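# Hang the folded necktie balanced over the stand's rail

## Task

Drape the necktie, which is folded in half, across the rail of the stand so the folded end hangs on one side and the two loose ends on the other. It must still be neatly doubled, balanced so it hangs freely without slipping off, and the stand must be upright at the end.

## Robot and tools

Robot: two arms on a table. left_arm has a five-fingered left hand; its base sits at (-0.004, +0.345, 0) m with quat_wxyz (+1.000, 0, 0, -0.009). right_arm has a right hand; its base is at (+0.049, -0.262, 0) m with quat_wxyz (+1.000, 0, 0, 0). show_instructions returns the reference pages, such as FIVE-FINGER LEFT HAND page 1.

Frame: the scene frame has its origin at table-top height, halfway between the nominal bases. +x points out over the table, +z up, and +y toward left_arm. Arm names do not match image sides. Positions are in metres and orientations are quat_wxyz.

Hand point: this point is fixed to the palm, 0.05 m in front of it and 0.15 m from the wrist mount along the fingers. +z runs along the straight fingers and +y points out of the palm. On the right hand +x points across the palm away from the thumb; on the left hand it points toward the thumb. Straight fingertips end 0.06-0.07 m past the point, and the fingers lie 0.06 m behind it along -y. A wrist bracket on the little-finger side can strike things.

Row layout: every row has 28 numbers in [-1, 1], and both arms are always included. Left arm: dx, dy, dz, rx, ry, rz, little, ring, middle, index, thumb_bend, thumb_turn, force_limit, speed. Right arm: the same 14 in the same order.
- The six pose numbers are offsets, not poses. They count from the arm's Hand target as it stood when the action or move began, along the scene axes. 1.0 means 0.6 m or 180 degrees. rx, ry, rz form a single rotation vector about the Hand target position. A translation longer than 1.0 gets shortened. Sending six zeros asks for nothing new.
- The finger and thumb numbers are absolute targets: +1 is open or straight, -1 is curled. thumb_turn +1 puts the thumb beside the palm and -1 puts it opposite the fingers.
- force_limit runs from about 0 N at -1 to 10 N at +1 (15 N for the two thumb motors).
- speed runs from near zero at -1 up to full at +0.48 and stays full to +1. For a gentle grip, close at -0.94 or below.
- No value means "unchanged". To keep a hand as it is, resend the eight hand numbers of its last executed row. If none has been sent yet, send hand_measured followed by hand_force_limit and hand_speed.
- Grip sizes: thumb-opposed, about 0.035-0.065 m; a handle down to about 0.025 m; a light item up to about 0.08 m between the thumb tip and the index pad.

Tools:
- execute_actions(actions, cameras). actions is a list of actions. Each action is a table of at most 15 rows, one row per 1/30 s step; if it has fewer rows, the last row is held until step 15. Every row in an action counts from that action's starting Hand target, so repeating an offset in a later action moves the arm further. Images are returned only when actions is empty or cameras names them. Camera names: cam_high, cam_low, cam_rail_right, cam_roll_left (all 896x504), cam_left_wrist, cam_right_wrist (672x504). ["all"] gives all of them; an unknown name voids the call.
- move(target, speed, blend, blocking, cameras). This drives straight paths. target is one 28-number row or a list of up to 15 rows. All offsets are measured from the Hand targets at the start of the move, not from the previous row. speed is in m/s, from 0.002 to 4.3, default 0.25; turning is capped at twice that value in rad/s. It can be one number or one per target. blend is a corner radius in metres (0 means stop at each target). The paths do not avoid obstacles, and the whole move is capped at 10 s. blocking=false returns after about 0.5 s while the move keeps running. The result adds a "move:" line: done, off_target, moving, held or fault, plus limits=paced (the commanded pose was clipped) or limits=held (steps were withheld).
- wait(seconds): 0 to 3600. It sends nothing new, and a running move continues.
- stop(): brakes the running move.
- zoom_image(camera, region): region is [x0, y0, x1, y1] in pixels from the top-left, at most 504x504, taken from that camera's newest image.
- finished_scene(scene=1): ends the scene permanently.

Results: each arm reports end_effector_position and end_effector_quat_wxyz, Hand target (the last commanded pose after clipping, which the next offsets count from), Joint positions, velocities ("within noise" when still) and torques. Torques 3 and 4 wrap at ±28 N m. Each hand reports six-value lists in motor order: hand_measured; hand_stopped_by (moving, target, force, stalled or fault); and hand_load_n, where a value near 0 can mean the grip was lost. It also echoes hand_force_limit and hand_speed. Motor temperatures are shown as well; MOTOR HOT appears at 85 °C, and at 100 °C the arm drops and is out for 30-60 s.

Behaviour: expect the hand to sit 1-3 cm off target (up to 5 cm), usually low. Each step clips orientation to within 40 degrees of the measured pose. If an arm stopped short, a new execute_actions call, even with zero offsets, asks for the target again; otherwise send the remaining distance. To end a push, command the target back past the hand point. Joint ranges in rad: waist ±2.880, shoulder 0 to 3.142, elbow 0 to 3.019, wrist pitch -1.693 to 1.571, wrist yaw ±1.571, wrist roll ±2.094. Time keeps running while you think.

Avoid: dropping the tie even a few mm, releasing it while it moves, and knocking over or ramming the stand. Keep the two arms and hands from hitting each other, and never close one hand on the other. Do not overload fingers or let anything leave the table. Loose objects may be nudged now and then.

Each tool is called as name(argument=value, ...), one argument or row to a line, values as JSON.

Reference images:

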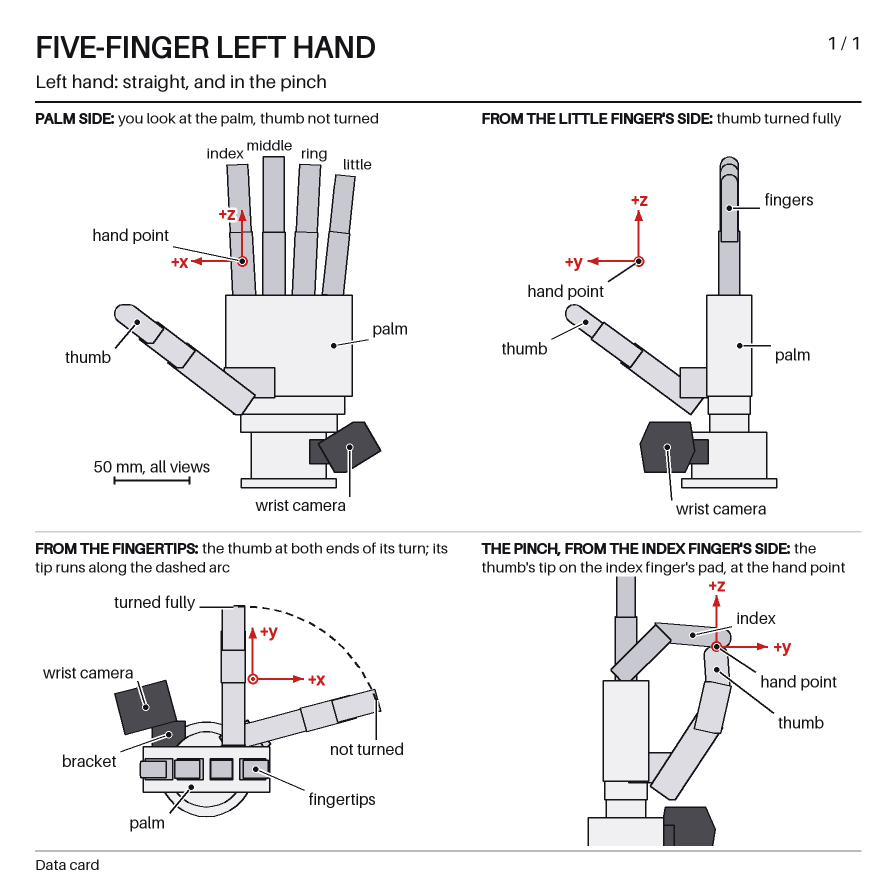

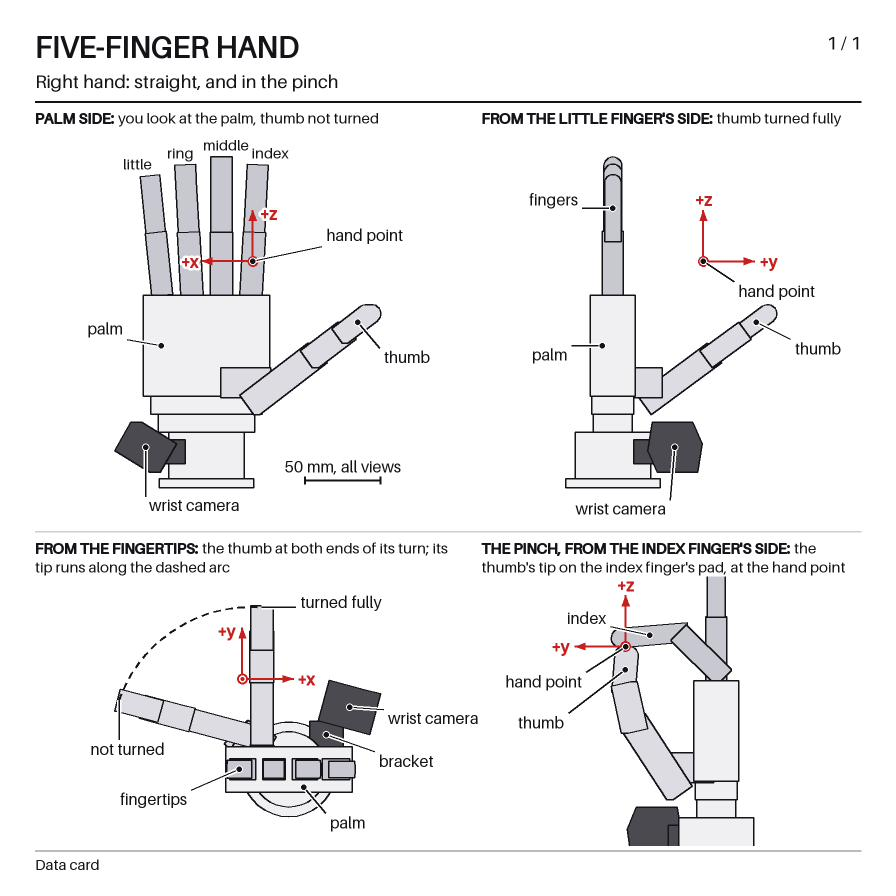

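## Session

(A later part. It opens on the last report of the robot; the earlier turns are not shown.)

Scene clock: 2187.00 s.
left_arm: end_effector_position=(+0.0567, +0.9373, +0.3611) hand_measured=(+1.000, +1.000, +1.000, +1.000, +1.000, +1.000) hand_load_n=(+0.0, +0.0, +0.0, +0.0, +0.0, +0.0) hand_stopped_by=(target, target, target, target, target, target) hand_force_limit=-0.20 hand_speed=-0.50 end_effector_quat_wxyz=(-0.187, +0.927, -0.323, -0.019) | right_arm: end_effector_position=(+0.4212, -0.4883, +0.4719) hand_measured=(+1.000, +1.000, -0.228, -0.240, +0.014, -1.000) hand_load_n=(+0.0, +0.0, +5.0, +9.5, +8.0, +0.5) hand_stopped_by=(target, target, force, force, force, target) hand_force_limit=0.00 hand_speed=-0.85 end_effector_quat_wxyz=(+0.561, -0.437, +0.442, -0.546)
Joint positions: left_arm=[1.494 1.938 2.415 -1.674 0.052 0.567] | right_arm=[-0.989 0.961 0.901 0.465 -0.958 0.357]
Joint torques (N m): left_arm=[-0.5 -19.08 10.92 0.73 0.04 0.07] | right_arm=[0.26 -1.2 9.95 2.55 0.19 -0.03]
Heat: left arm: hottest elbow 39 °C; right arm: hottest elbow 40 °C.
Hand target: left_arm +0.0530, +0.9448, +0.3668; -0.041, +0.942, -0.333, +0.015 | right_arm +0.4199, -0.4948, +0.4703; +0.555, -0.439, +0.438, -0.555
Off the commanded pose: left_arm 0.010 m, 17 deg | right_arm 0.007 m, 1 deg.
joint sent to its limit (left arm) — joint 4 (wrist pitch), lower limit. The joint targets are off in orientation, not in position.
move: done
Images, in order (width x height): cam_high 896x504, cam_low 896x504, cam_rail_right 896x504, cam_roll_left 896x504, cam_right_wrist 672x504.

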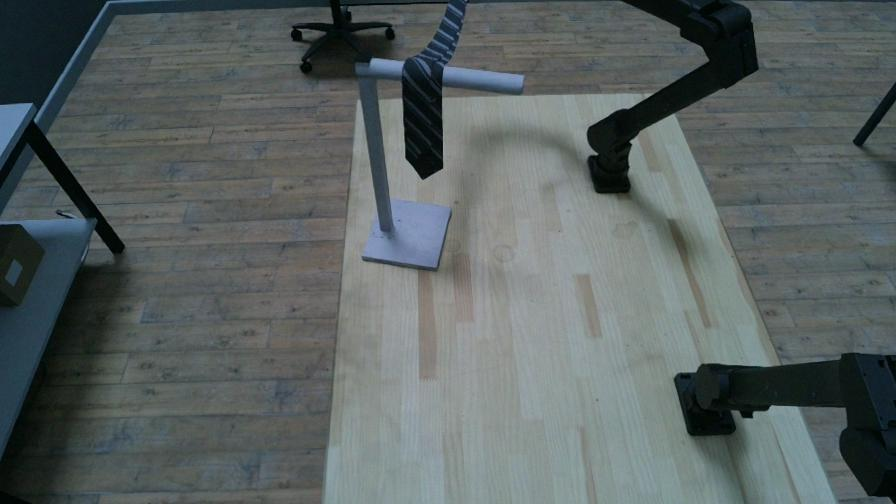

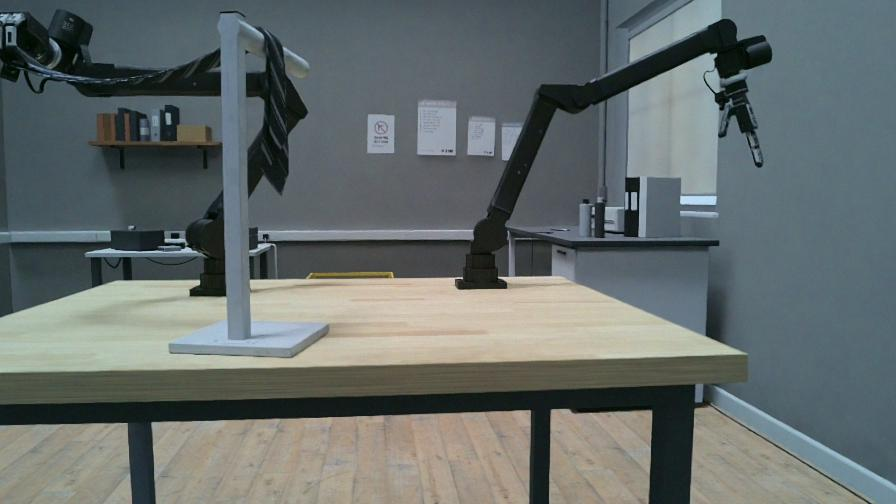

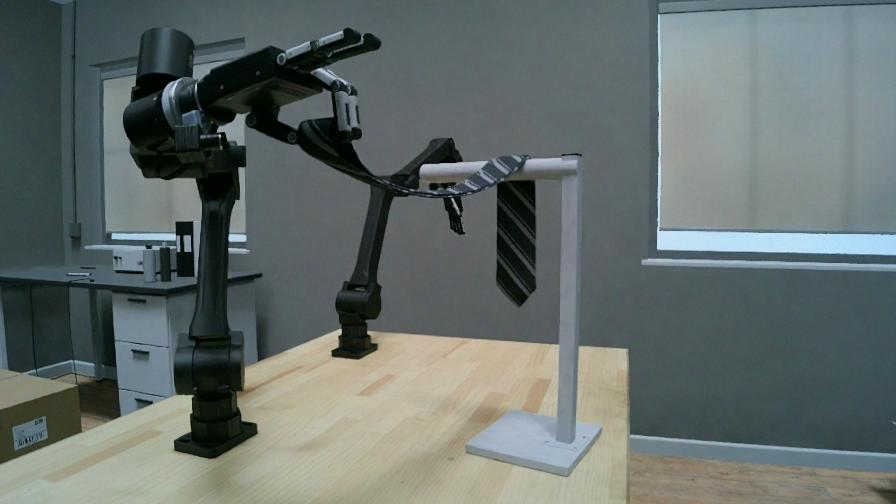

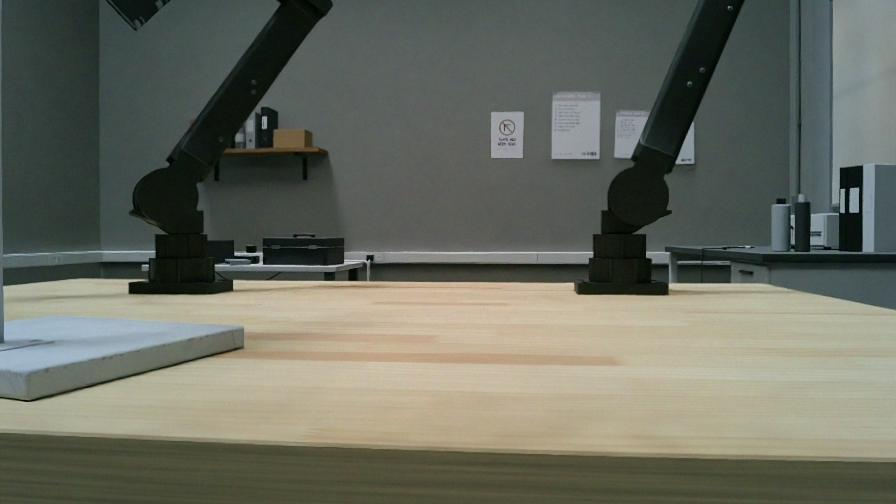

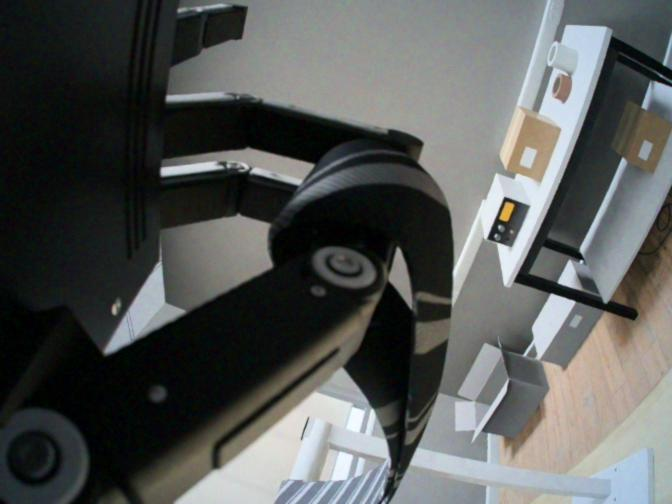

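move(
  target=[
    [0,0,0,0,0,0,1,1,1,1,1,1,-0.2,-0.5, 0.03,0.08,0.2,0,0,0,1,1,-0.32,-0.32,-0.1,-1,0,-0.85],
    [0,0,0,0,0,0,1,1,1,1,1,1,-0.2,-0.5, 0.09,0.27,0.4,0,-0.02,0,1,1,-0.32,-0.32,-0.1,-1,0,-0.85],
  ],
  speed=0.09,
  blend=0.02,
  cameras=["cam_low","cam_rail_right","cam_high"],
)

zoom_image(
  camera="cam_low",
  region=[0, 0, 400, 320],
)

Scene clock: 2214.27 s.
left_arm: end_effector_position=(+0.0567, +0.9373, +0.3611) hand_measured=(+1.000, +1.000, +1.000, +1.000, +1.000, +1.000) hand_load_n=(+0.0, +0.5, +0.0, +0.0, +0.0, +0.0) hand_stopped_by=(target, target, target, target, target, target) hand_force_limit=-0.20 hand_speed=-0.50 end_effector_quat_wxyz=(-0.187, +0.927, -0.323, -0.019) | right_arm: end_effector_position=(+0.4770, -0.3365, +0.6909) hand_measured=(+1.000, +1.000, -0.228, -0.240, +0.014, -1.000) hand_load_n=(+0.0, +0.0, +5.0, +9.5, +8.0, +0.5) hand_stopped_by=(target, target, force, force, force, target) hand_force_limit=0.00 hand_speed=-0.85 end_effector_quat_wxyz=(+0.567, -0.422, +0.433, -0.559)
Joint positions: left_arm=[1.494 1.938 2.415 -1.674 0.052 0.567] | right_arm=[-0.434 0.934 1.481 -0.249 -0.412 0.143]
Joint torques (N m): left_arm=[-0.38 -18.96 10.86 0.77 0.04 0.06] | right_arm=[1.96 -0.21 12.56 1.62 0.24 0.03]
Heat: left arm: hottest elbow 39 °C; right arm: hottest elbow 40 °C.
Hand target: left_arm +0.0530, +0.9448, +0.3668; -0.041, +0.942, -0.333, +0.015 | right_arm +0.4738, -0.3327, +0.7103; +0.568, -0.421, +0.420, -0.568
Off the commanded pose: left_arm 0.010 m, 17 deg | right_arm 0.020 m, 2 deg.
joint sent to its limit (left arm) — joint 4 (wrist pitch), lower limit. The joint targets are off in orientation, not in position.
move: off_target (right_arm)
Images, in order (width x height): cam_high 896x504, cam_low 896x504, cam_rail_right 896x504.

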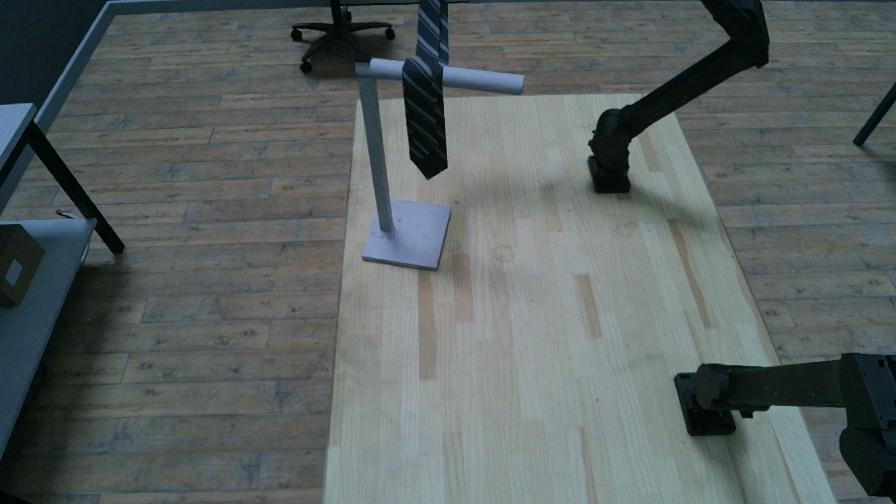

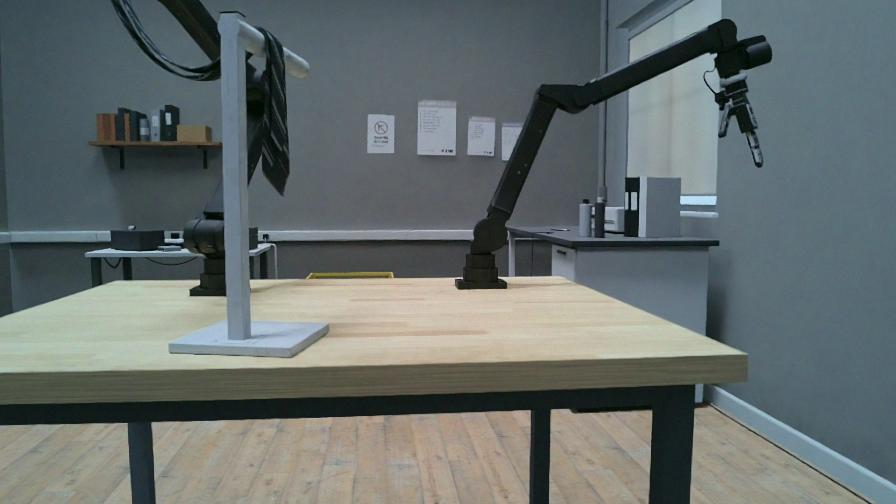

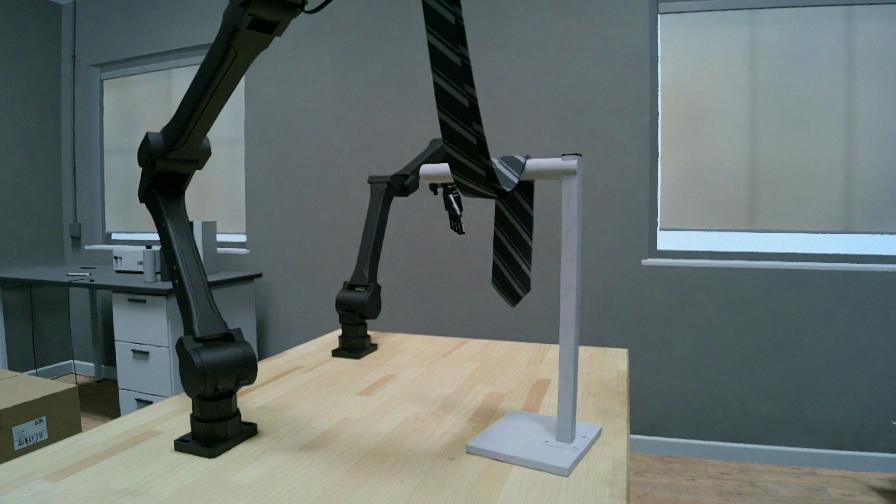

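Scaled by 1.260 from the camera's image (finer frame: 1280x720).

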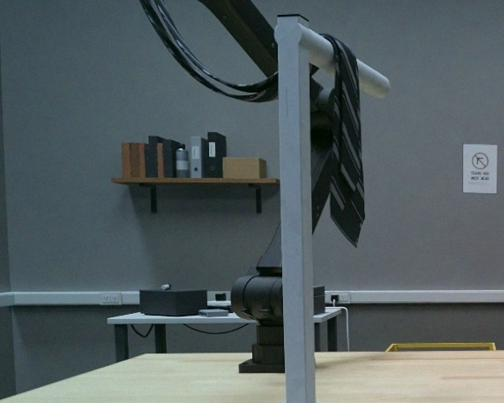

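move(
  target=[
    [0,0,0,0,0,0,1,1,1,1,1,1,-0.2,-0.5, -0.023,0.221,0.2,0,-0.01,0,1,1,-0.32,-0.32,-0.1,-1,0,-0.85],
    [0,0,0,0,0,0,1,1,1,1,1,1,-0.2,-0.5, -0.023,0.381,0.2745,0,-0.01,0,1,1,-0.32,-0.32,-0.1,-1,0,-0.85],
    [0,0,0,0,0,0,1,1,1,1,1,1,-0.2,-0.5, -0.023,0.4545,0.2745,0,-0.01,0,1,1,-0.32,-0.32,-0.1,-1,0,-0.85],
  ],
  speed=0.1,
  blend=0.02,
)

wait(
  seconds=2,
  cameras=["cam_low","cam_rail_right","cam_high","cam_roll_left"],
)

zoom_image(
  camera="cam_low",
  region=[200, 0, 400, 320],
)

Scene clock: 2237.50 s.
left_arm: end_effector_position=(+0.0567, +0.9373, +0.3611) hand_measured=(+1.000, +1.000, +1.000, +1.000, +1.000, +1.000) hand_load_n=(+0.0, +0.0, +0.0, +0.0, +0.0, +0.0) hand_stopped_by=(target, target, target, target, target, target) hand_force_limit=-0.20 hand_speed=-0.50 end_effector_quat_wxyz=(-0.187, +0.927, -0.323, -0.019) | right_arm: end_effector_position=(+0.4695, -0.0545, +0.8536) hand_measured=(+1.000, +1.000, -0.228, -0.240, +0.014, -1.000) hand_load_n=(+0.0, +0.0, +5.0, +9.5, +8.5, +0.5) hand_stopped_by=(target, target, force, force, force, target) hand_force_limit=0.00 hand_speed=-0.85 end_effector_quat_wxyz=(+0.560, -0.432, +0.416, -0.571)
Joint positions: left_arm=[1.494 1.938 2.415 -1.674 0.052 0.567] | right_arm=[0.686 1.332 2.312 -0.621 0.645 -0.25]
Joint torques (N m): left_arm=[-0.38 -19.02 10.89 0.76 0.04 0.07] | right_arm=[2.08 -4.07 9.42 2.89 -0.08 -0.04]
Heat: left arm: hottest elbow 39 °C; right arm: hottest elbow 44 °C.
Hand target: left_arm +0.0530, +0.9448, +0.3668; -0.041, +0.942, -0.333, +0.015 | right_arm +0.4601, -0.0600, +0.8751; +0.575, -0.412, +0.412, -0.575
Off the commanded pose: left_arm 0.010 m, 17 deg | right_arm 0.024 m, 3 deg.
joint sent to its limit (left arm) — joint 4 (wrist pitch), lower limit. The joint targets are off in orientation, not in position.
move: off_target (right_arm)

Scene clock: 2239.50 s.
left_arm: end_effector_position=(+0.0567, +0.9373, +0.3611) hand_measured=(+1.000, +1.000, +1.000, +1.000, +1.000, +1.000) hand_load_n=(+0.0, +0.0, +0.0, +0.0, +0.0, +0.0) hand_stopped_by=(target, target, target, target, target, target) hand_force_limit=-0.20 hand_speed=-0.50 end_effector_quat_wxyz=(-0.187, +0.927, -0.323, -0.019) | right_arm: end_effector_position=(+0.4695, -0.0545, +0.8536) hand_measured=(+1.000, +1.000, -0.228, -0.240, +0.014, -1.000) hand_load_n=(+0.0, +0.0, +5.0, +9.5, +8.0, +0.0) hand_stopped_by=(target, target, force, force, force, target) hand_force_limit=0.00 hand_speed=-0.85 end_effector_quat_wxyz=(+0.560, -0.432, +0.416, -0.571)
Joint positions: left_arm=[1.494 1.938 2.415 -1.674 0.052 0.567] | right_arm=[0.686 1.332 2.312 -0.621 0.645 -0.25]
Joint velocities: left_arm=[within noise] | right_arm=[-0.015 0.005 -0.002 0.007 -0.212 -0.081]
Joint torques (N m): left_arm=[-0.38 -19.08 10.88 0.79 0.04 0.07] | right_arm=[2.61 -4.42 9.39 3.1 -0.09 0.06]
Heat: left arm: hottest elbow 39 °C; right arm: hottest elbow 43 °C.
Hand target: left_arm +0.0530, +0.9448, +0.3668; -0.041, +0.942, -0.333, +0.015 | right_arm +0.4601, -0.0601, +0.8751; +0.575, -0.412, +0.412, -0.575
Off the commanded pose: left_arm 0.010 m, 17 deg | right_arm 0.024 m, 3 deg.
wait: 2.00 s; at rest by 0.17 s
Images, in order (width x height): cam_high 896x504, cam_low 896x504, cam_rail_right 896x504, cam_roll_left 896x504.

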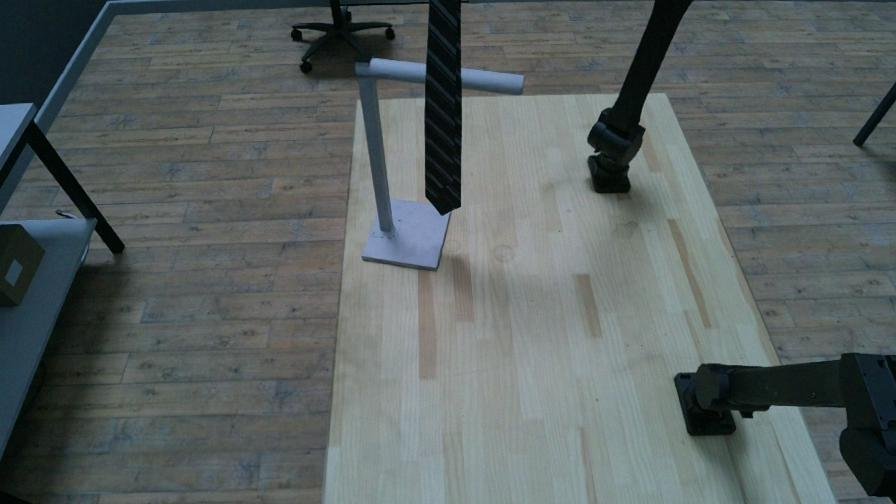

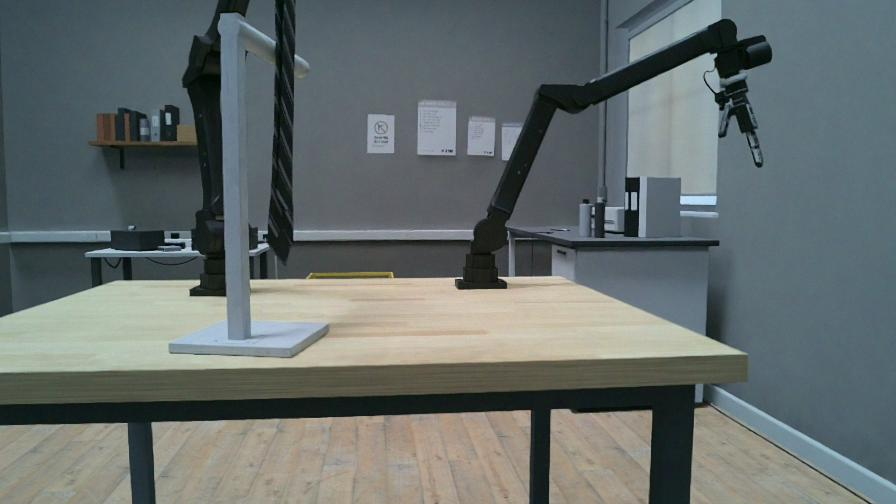

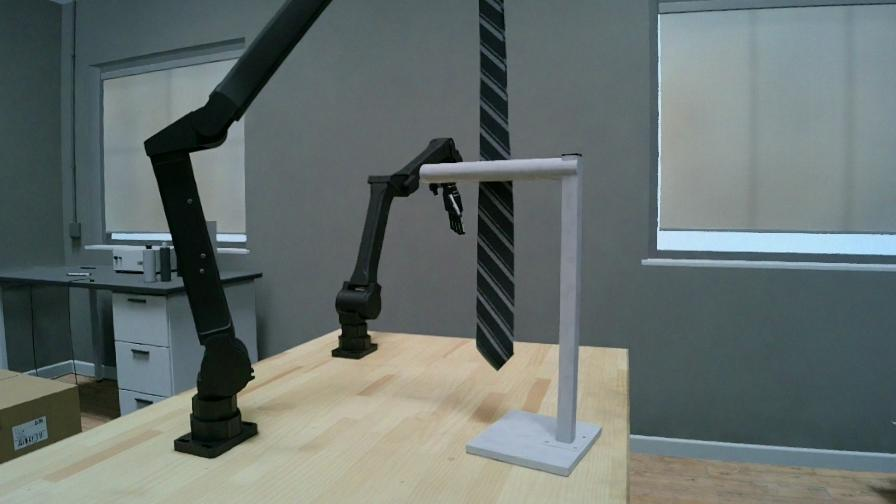

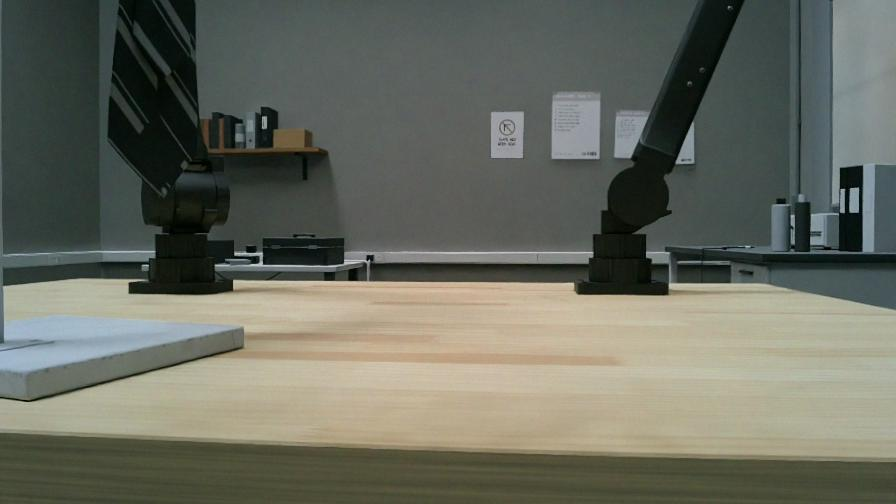

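Scaled by 1.575 from the camera's image (finer frame: 1280x720).

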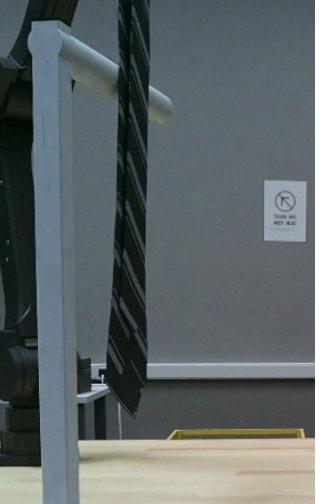

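move(
  target=[
    [0,0,0,0,0,0,1,1,1,1,1,1,-0.2,-0.5, 0,-0.073,0.0165,0,0,0,1,1,-0.32,-0.32,-0.1,-1,0,-0.85],
    [0,0,0,0,0,0,1,1,1,1,1,1,-0.2,-0.5, -0.0035,-0.185,-0.015,0,0,0,1,1,-0.32,-0.32,-0.1,-1,0,-0.85],
    [0,0,0,0,0,0,1,1,1,1,1,1,-0.2,-0.5, -0.022,-0.2865,-0.0535,0,0,0,1,1,-0.32,-0.32,-0.1,-1,0,-0.85],
    [0,0,0,0,0,0,1,1,1,1,1,1,-0.2,-0.5, -0.05,-0.4265,-0.142,0,0,0,1,1,-0.32,-0.32,-0.1,-1,0,-0.85],
    [0,0,0,0,0,0,1,1,1,1,1,1,-0.2,-0.5, -0.067,-0.545,-0.2585,0,0,0,1,1,-0.32,-0.32,-0.1,-1,0,-0.85],
  ],
  speed=0.08,
  blend=0.015,
  cameras=["cam_low","cam_rail_right","cam_high","cam_roll_left"],
)

zoom_image(
  camera="cam_low",
  region=[100, 0, 400, 320],
)

Scene clock: 2270.47 s.
left_arm: end_effector_position=(+0.0567, +0.9373, +0.3611) hand_measured=(+1.000, +1.000, +1.000, +1.000, +1.000, +1.000) hand_load_n=(+0.0, +0.0, +0.0, +0.0, +0.0, +0.0) hand_stopped_by=(target, target, target, target, target, target) hand_force_limit=-0.20 hand_speed=-0.50 end_effector_quat_wxyz=(-0.187, +0.927, -0.323, -0.019) | right_arm: end_effector_position=(+0.4247, -0.3874, +0.7144) hand_measured=(+1.000, +1.000, -0.228, -0.240, +0.014, -1.000) hand_load_n=(+0.0, +0.0, +5.0, +9.5, +8.0, +0.5) hand_stopped_by=(target, target, force, force, force, target) hand_force_limit=0.00 hand_speed=-0.85 end_effector_quat_wxyz=(+0.574, -0.416, +0.418, -0.568)
Joint positions: left_arm=[1.494 1.938 2.415 -1.674 0.052 0.567] | right_arm=[-0.735 0.919 1.503 -0.176 -0.696 0.278]
Joint torques (N m): left_arm=[-0.44 -19.02 10.88 0.77 0.04 0.07] | right_arm=[0.32 -1.96 8.7 2.91 0.07 0.15]
Heat: left arm: hottest elbow 39 °C; right arm: hottest elbow 42 °C.
Hand target: left_arm +0.0530, +0.9448, +0.3668; -0.041, +0.942, -0.333, +0.015 | right_arm +0.4199, -0.3869, +0.7201; +0.575, -0.412, +0.411, -0.575
Off the commanded pose: left_arm 0.010 m, 17 deg | right_arm 0.007 m, 1 deg.
joint sent to its limit (left arm) — joint 4 (wrist pitch), lower limit. The joint targets are off in orientation, not in position.
move: done
Images, in order (width x height): cam_high 896x504, cam_low 896x504, cam_rail_right 896x504, cam_roll_left 896x504.

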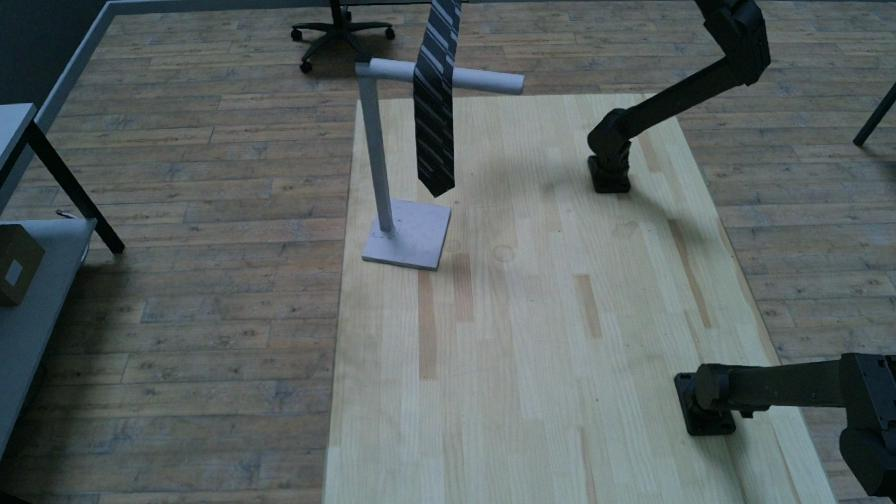

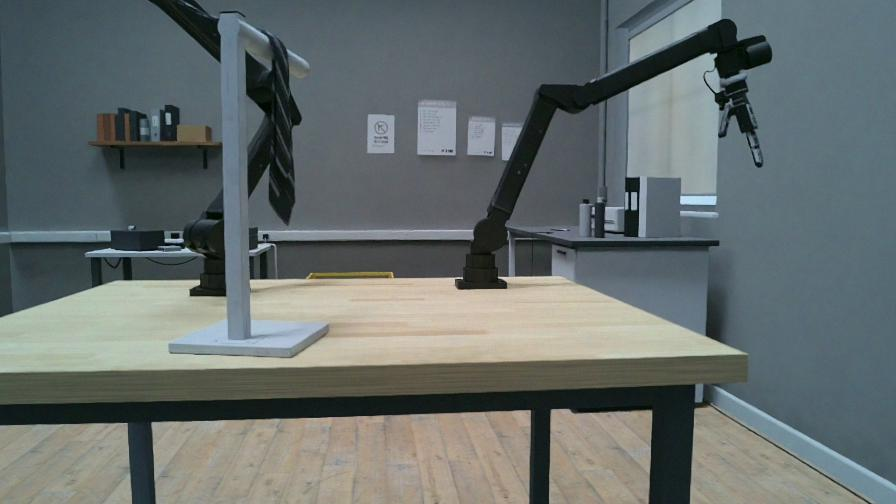

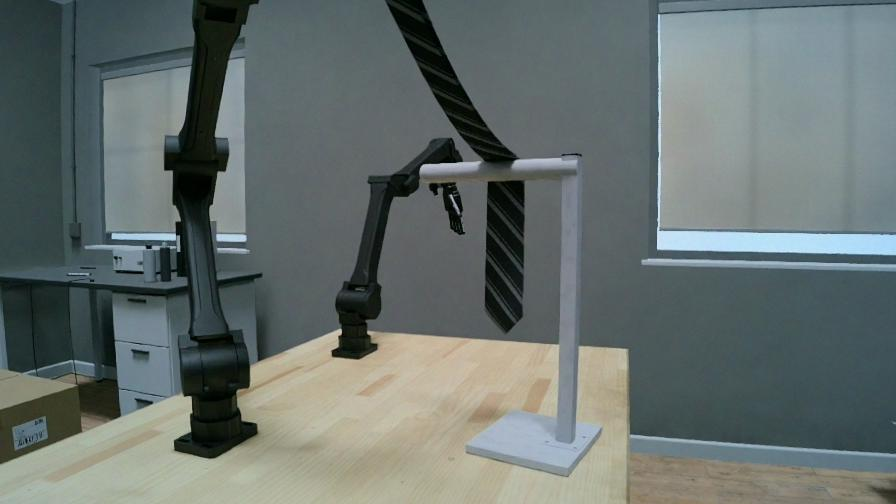

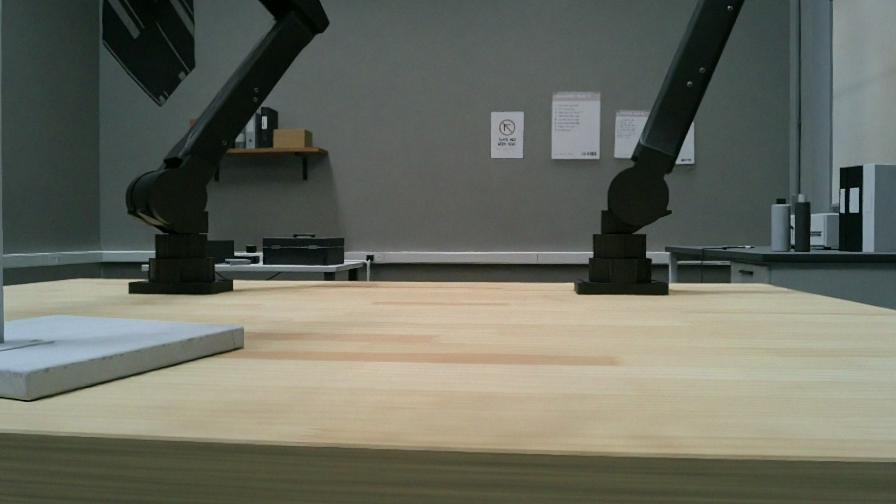

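Scaled by 1.575 from the camera's image (finer frame: 1280x720).

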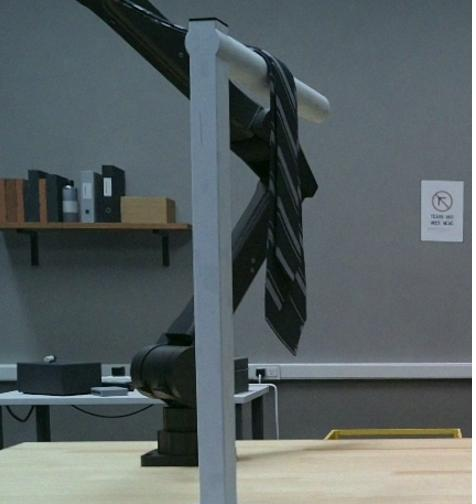

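move(
  target=[
    [0,0,0,0,0,0,1,1,1,1,1,1,-0.2,-0.5, 0.033,0.31,0.19,0,0,0,1,1,-0.32,-0.32,-0.1,-1,0,-0.85],
    [0,0,0,0,0,0,1,1,1,1,1,1,-0.2,-0.5, 0.067,0.471,0.24,0,0,0,1,1,-0.32,-0.32,-0.1,-1,0,-0.85],
    [0,0,0,0,0,0,1,1,1,1,1,1,-0.2,-0.5, 0.067,0.545,0.24,0,0,0,1,1,-0.32,-0.32,-0.1,-1,0,-0.85],
    [0,0,0,0,0,0,1,1,1,1,1,1,-0.2,-0.5, 0.067,0.545,0.175,0,0,0,1,1,-0.32,-0.32,-0.1,-1,0,-0.85],
  ],
  speed=0.1,
  blend=0.02,
  cameras=["cam_low","cam_roll_left"],
)

zoom_image(
  camera="cam_low",
  region=[200, 0, 400, 320],
)

zoom_image(
  camera="cam_roll_left",
  region=[60, 0, 260, 300],
)

Scene clock: 2313.07 s.
left_arm: end_effector_position=(+0.0567, +0.9373, +0.3611) hand_measured=(+1.000, +1.000, +1.000, +1.000, +1.000, +1.000) hand_load_n=(+0.0, +0.0, +0.0, +0.0, +0.0, +0.0) hand_stopped_by=(target, target, target, target, target, target) hand_force_limit=-0.20 hand_speed=-0.50 end_effector_quat_wxyz=(-0.187, +0.927, -0.323, -0.019) | right_arm: end_effector_position=(+0.4671, -0.0587, +0.8169) hand_measured=(+1.000, +1.000, -0.228, -0.240, +0.014, -1.000) hand_load_n=(+0.0, +0.0, +5.0, +9.0, +8.0, +0.0) hand_stopped_by=(target, target, force, force, force, target) hand_force_limit=0.00 hand_speed=-0.85 end_effector_quat_wxyz=(+0.567, -0.421, +0.416, -0.573)
Joint positions: left_arm=[1.494 1.938 2.415 -1.674 0.052 0.567] | right_arm=[0.682 1.201 2.026 -0.44 0.644 -0.25]
Joint torques (N m): left_arm=[-0.38 -19.14 10.88 0.75 0.04 0.07] | right_arm=[1.9 -2.73 7.24 3 -0.09 -0.04]
Heat: left arm: hottest elbow 40 °C; right arm: hottest elbow 41 °C.
Hand target: left_arm +0.0530, +0.9448, +0.3668; -0.041, +0.942, -0.333, +0.015 | right_arm +0.4602, -0.0601, +0.8250; +0.575, -0.412, +0.412, -0.575
Off the commanded pose: left_arm 0.010 m, 17 deg | right_arm 0.011 m, 1 deg.
joint sent to its limit (left arm) — joint 4 (wrist pitch), lower limit. The joint targets are off in orientation, not in position.
move: off_target (right_arm); blend cut to 0.0195 m at target 3

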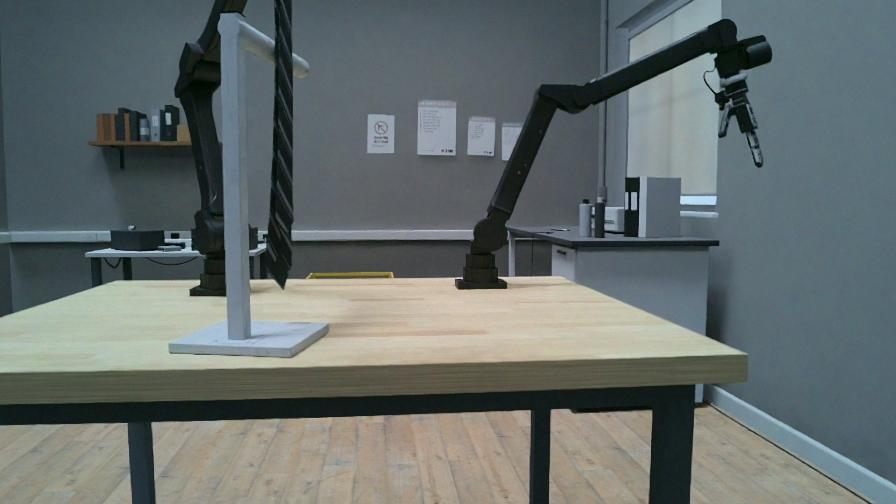

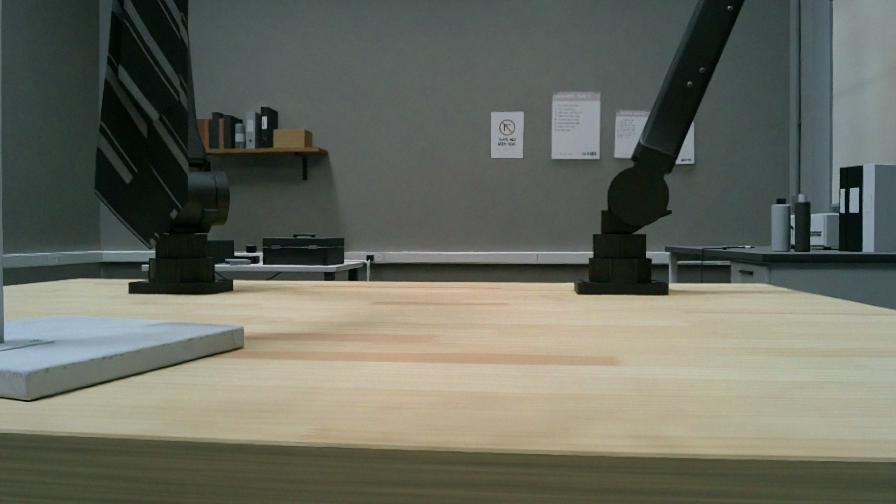

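Scaled by 1.575 from the camera's image (finer frame: 1280x720).

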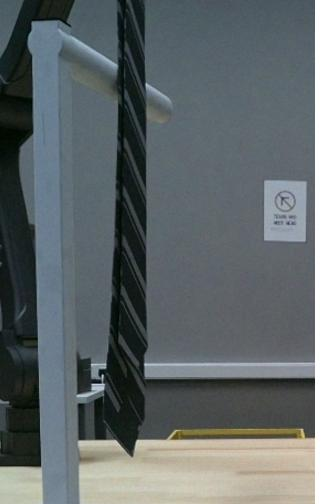

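Scaled by 1.680 from the camera's image (finer frame: 1280x720).

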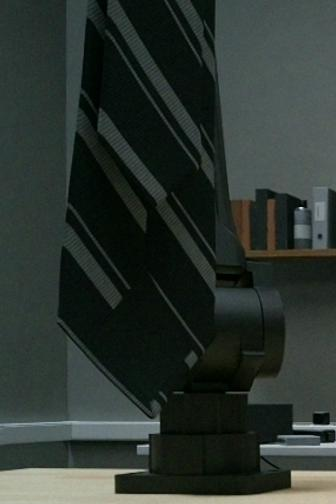

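move(
  target=[
    [0,0,0,0,0,0,1,1,1,1,1,1,-0.2,-0.5, 0.0,-0.073,-0.015,0,0,0,1,1,-0.32,-0.32,-0.1,-1,0,-0.85],
    [0,0,0,0,0,0,1,1,1,1,1,1,-0.2,-0.5, -0.01,-0.218,-0.05,0,0,0,1,1,-0.32,-0.32,-0.1,-1,0,-0.85],
    [0,0,0,0,0,0,1,1,1,1,1,1,-0.2,-0.5, -0.025,-0.35,-0.105,0,0,0,1,1,-0.32,-0.32,-0.1,-1,0,-0.85],
    [0,0,0,0,0,0,1,1,1,1,1,1,-0.2,-0.5, -0.04,-0.465,-0.195,0,0,0,1,1,-0.32,-0.32,-0.1,-1,0,-0.85],
    [0,0,0,0,0,0,1,1,1,1,1,1,-0.2,-0.5, -0.05,-0.553,-0.312,0,0,0,1,1,-0.32,-0.32,-0.1,-1,0,-0.85],
  ],
  speed=0.07,
  blend=0.015,
  cameras=["cam_low","cam_rail_right","cam_high","cam_roll_left"],
)

zoom_image(
  camera="cam_low",
  region=[100, 0, 400, 320],
)

Scene clock: 2336.17 s.
left_arm: end_effector_position=(+0.0567, +0.9373, +0.3611) hand_measured=(+1.000, +1.000, +1.000, +1.000, +1.000, +1.000) hand_load_n=(+0.0, +0.5, +0.0, +0.0, +0.0, +0.0) hand_stopped_by=(target, target, target, target, target, target) hand_force_limit=-0.20 hand_speed=-0.50 end_effector_quat_wxyz=(-0.187, +0.927, -0.323, -0.019) | right_arm: end_effector_position=(+0.4348, -0.3914, +0.6322) hand_measured=(+1.000, +1.000, -0.228, -0.240, +0.014, -1.000) hand_load_n=(+0.0, +0.0, +5.0, +9.5, +8.5, +0.5) hand_stopped_by=(target, target, force, force, force, target) hand_force_limit=0.00 hand_speed=-0.85 end_effector_quat_wxyz=(+0.574, -0.416, +0.418, -0.568)
Joint positions: left_arm=[1.494 1.938 2.415 -1.674 0.052 0.567] | right_arm=[-0.72 0.844 1.227 0.019 -0.682 0.271]
Joint torques (N m): left_arm=[-0.32 -19.08 10.88 0.76 0.03 0.07] | right_arm=[0.85 -0.97 9.31 3.02 0.11 0.15]
Heat: left arm: hottest elbow 40 °C; right arm: hottest elbow 40 °C.
Hand target: left_arm +0.0530, +0.9448, +0.3668; -0.041, +0.942, -0.333, +0.015 | right_arm +0.4303, -0.3919, +0.6378; +0.575, -0.412, +0.412, -0.575
Off the commanded pose: left_arm 0.010 m, 17 deg | right_arm 0.007 m, 1 deg.
joint sent to its limit (left arm) — joint 4 (wrist pitch), lower limit. The joint targets are off in orientation, not in position.
move: done
Images, in order (width x height): cam_high 896x504, cam_low 896x504, cam_rail_right 896x504, cam_roll_left 896x504.

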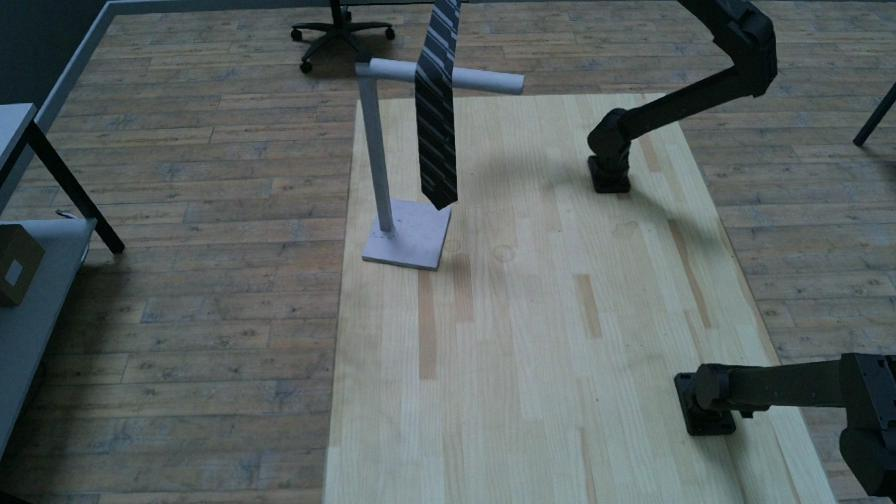

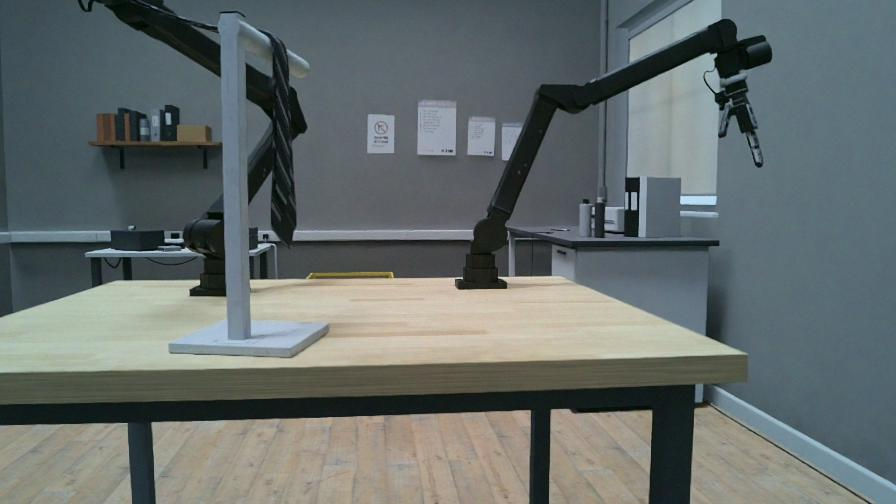

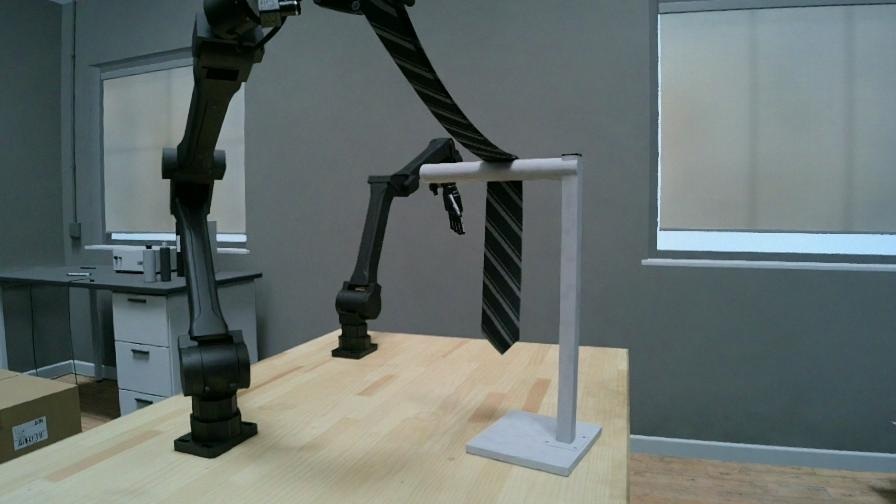

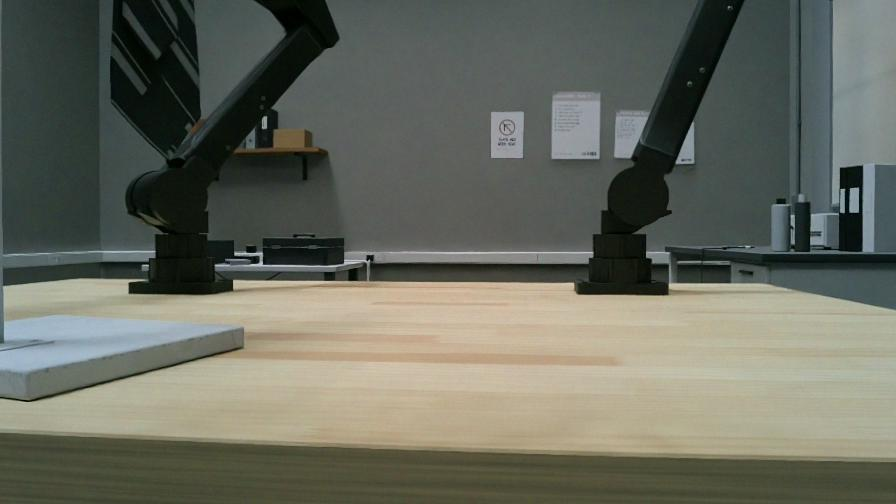

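Scaled by 1.575 from the camera's image (finer frame: 1280x720).

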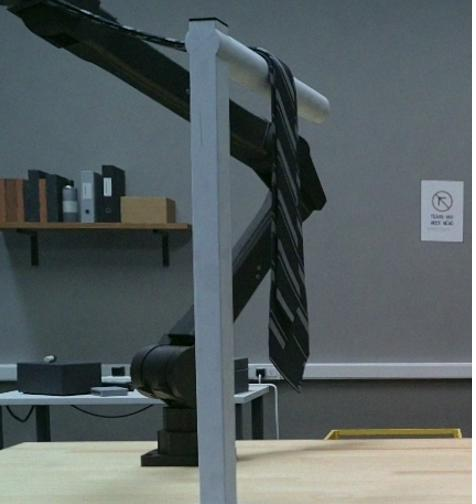

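zoom_image(
  camera="cam_low",
  region=[250, 130, 320, 260],
)

zoom_image(
  camera="cam_high",
  region=[400, 50, 480, 220],
)

zoom_image(
  camera="cam_roll_left",
  region=[80, 0, 240, 200],
)

zoom_image(
  camera="cam_rail_right",
  region=[440, 130, 560, 370],
)

Scaled by 3.877 from the camera's image (finer frame: 1280x720).

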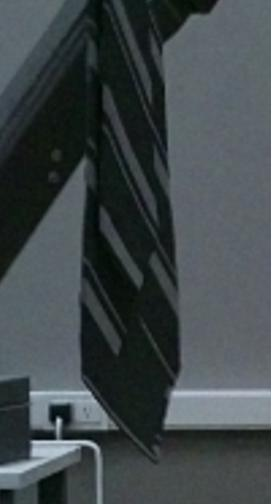

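Scaled by 2.965 from the camera's image (finer frame: 1280x720).

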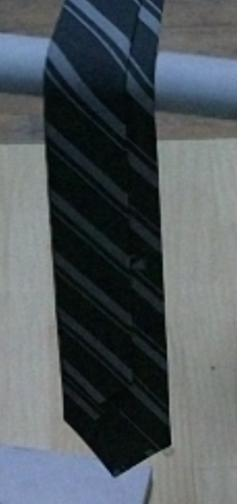

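Scaled by 2.520 from the camera's image (finer frame: 1280x720).

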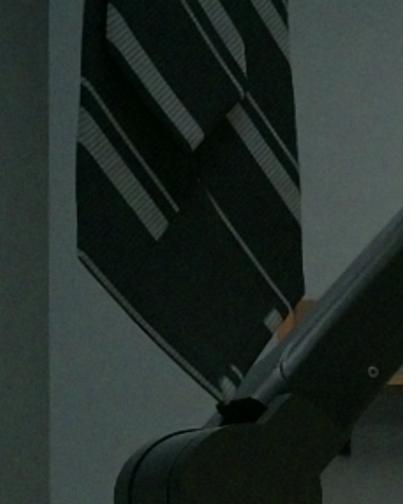

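Scaled by 2.100 from the camera's image (finer frame: 1280x720).

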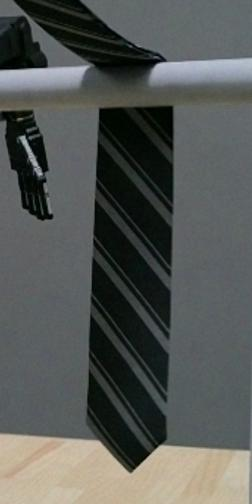

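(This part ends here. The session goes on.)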